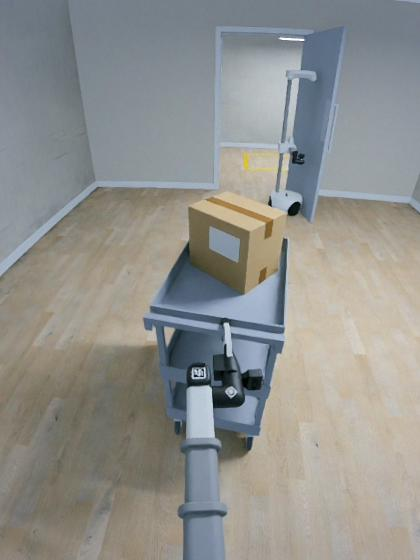

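Request:
move(
  r2={"base":{"translate_m":0.35,"strafe_m":-0.055},"pace":"slow","contact_limits":{"translate_m":0.7}},
  blocking=false,
  cameras=[],
)

Request:
wait(
  seconds=7,
  cameras=["r2_head_camera"],
)

Scene clock: 1890.00 s.
move: r2 moving
r1: as last shown
r1.lidar_m: 2.37 0.33 0.25 - 0.25 0.25 0.55 1.21 1.11 2.75 2.91 2.37
r1.motor_effort: lift_m=+16(16) arm_m=+4(4) wheel_0=-28(28) wheel_1=+31(32) wheel_2=+9(9)
r1.servo_current: wrist_yaw_rad=46(65) wrist_pitch_rad=39(52) wrist_roll_rad=46(59) gripper_m=52(59)
r1.contact_limits: strafe_m 0.9
r1.wrist_depth_mm: 136 137 - - 297 193 - / - 138 - - 303 195 - / 113 138 229 - 304 196 - / 132 146 - - 309 198 - / - - - - 309 198 163 / - - - 199 249 198 163 / 1756 1618 179 180 179 180 -
r2.base_odometry: x=+0.430 y=-0.185 heading=-1.954
r2.turned_by_wheels: +0.000
r2.turned_by_imu: +0.000
r2.base_tilt: forward=-0.6 right=+0.1
r2.lidar_m: 0.74 2.69 2.15 2.14 1.74 1.39 1.35 1.49 2.26 2.60 2.86 0.73
r2.base_status: translate_m moving; strafe_m moving
r2.joint_positions: lift_m=+0.688 arm_m=+0.365 wrist_yaw_rad=-0.002 wrist_pitch_rad=+0.005 wrist_roll_rad=+1.569 gripper_m=-0.029
r2.joint_status: not commanded
r2.measured_speeds: translate_m=+0.049 strafe_m=-0.008 rotate_rad=+0.004 lift_m=+0.000 arm_m=+0.000 wrist_yaw_rad=+0.000 wrist_pitch_rad=+0.000 wrist_roll_rad=+0.000
r2.motor_effort: lift_m=+17(18) arm_m=+4(4) wheel_0=+3(7) wheel_1=+5(6) wheel_2=-12(13)
r2.servo_current: wrist_yaw_rad=52(52) wrist_pitch_rad=46(52) wrist_roll_rad=46(59) gripper_m=91(91)
r2.contact_limits: arm_m 0; translate_m 0.7
r2.hand_pose: x=+0.8241 y=-0.0880 z=+0.8648 quat_wxyz=(+0.708, +0.706, +0.001, -0.002) (m; r2's base frame)
r2.wrist_depth_mm: - - - 135 190 1430 - / - - 539 140 198 - - / - 466 449 147 208 - - / - 508 469 153 216 809 - / - - 564 160 225 - - / - - 186 167 179 - - / - - - - 247 1537 500
pictures: none
No camera images: "cameras" was empty.

Scene clock: 1894.30 s.
earlier move: r2 done
r1.base_odometry: x=-1.475 y=+1.111 heading=+2.977
r1.turned_by_wheels: +0.000
r1.turned_by_imu: +0.000
r1.base_tilt: forward=-1.6 right=+1.3
r1.lidar_m: 2.06 0.32 0.25 - 0.25 0.25 0.54 1.21 1.10 2.75 2.92 2.04
r1.base_status: not commanded
r1.joint_positions: lift_m=+0.500 arm_m=+0.000 wrist_yaw_rad=+3.092 wrist_pitch_rad=+0.002 wrist_roll_rad=+0.000 gripper_m=-0.019
r1.joint_status: not commanded
r1.measured_speeds: all 0
r1.motor_effort: lift_m=+16(16) arm_m=+4(5) wheel_0=-28(29) wheel_1=+31(32) wheel_2=+9(9)
r1.servo_current: wrist_yaw_rad=52(65) wrist_pitch_rad=39(52) wrist_roll_rad=33(72) gripper_m=59(65)
r1.contact_limits: strafe_m 0.9
r1.hand_pose: x=-0.1129 y=+0.1016 z=+0.6779 quat_wxyz=(+0.025, -0.001, +0.000, +1.000) (m; r1's base frame)
r1.wrist_depth_mm: 136 138 - - 297 194 - / - 138 - - 303 196 - / 113 138 229 - 304 196 - / 132 146 - - 307 198 - / - - - - 309 197 163 / - - - 199 250 198 163 / 1756 1576 179 180 179 179 -
r2.base_odometry: x=+0.255 y=-0.478 heading=-1.953
r2.turned_by_wheels: +0.000
r2.turned_by_imu: +0.001
r2.base_tilt: forward=-0.6 right=+0.1
r2.lidar_m: 0.72 2.73 2.14 2.13 2.14 1.72 1.67 1.87 2.63 2.60 2.86 0.74
r2.base_status: done
r2.joint_positions: lift_m=+0.688 arm_m=+0.365 wrist_yaw_rad=-0.002 wrist_pitch_rad=+0.005 wrist_roll_rad=+1.569 gripper_m=-0.029
r2.joint_status: not commanded
r2.measured_speeds: all 0
r2.motor_effort: lift_m=+18(18) arm_m=+4(4) wheel_0=+6(12) wheel_1=+4(7) wheel_2=-6(13)
r2.servo_current: wrist_yaw_rad=52(65) wrist_pitch_rad=39(52) wrist_roll_rad=52(65) gripper_m=91(98)
r2.contact_limits: arm_m 0; translate_m 0.7
r2.hand_pose: x=+0.8241 y=-0.0880 z=+0.8648 quat_wxyz=(+0.708, +0.706, +0.001, -0.002) (m; r2's base frame)
r2.wrist_depth_mm: - - - - 181 676 - / - - 496 131 190 - - / - 442 439 141 203 - - / - - 488 148 214 - - / - - 603 156 224 - - / - - 185 168 178 - - / - - - - - 1576 492
wait: 4.30 of 7 s (r2 has come to rest)
pictures: r2_head_camera
Images, in order (width x height): r2_head_camera 420x560.

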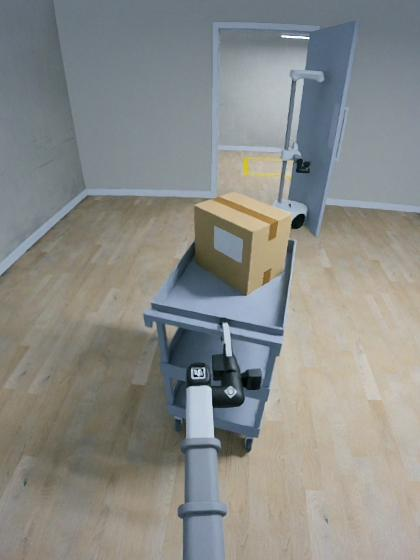

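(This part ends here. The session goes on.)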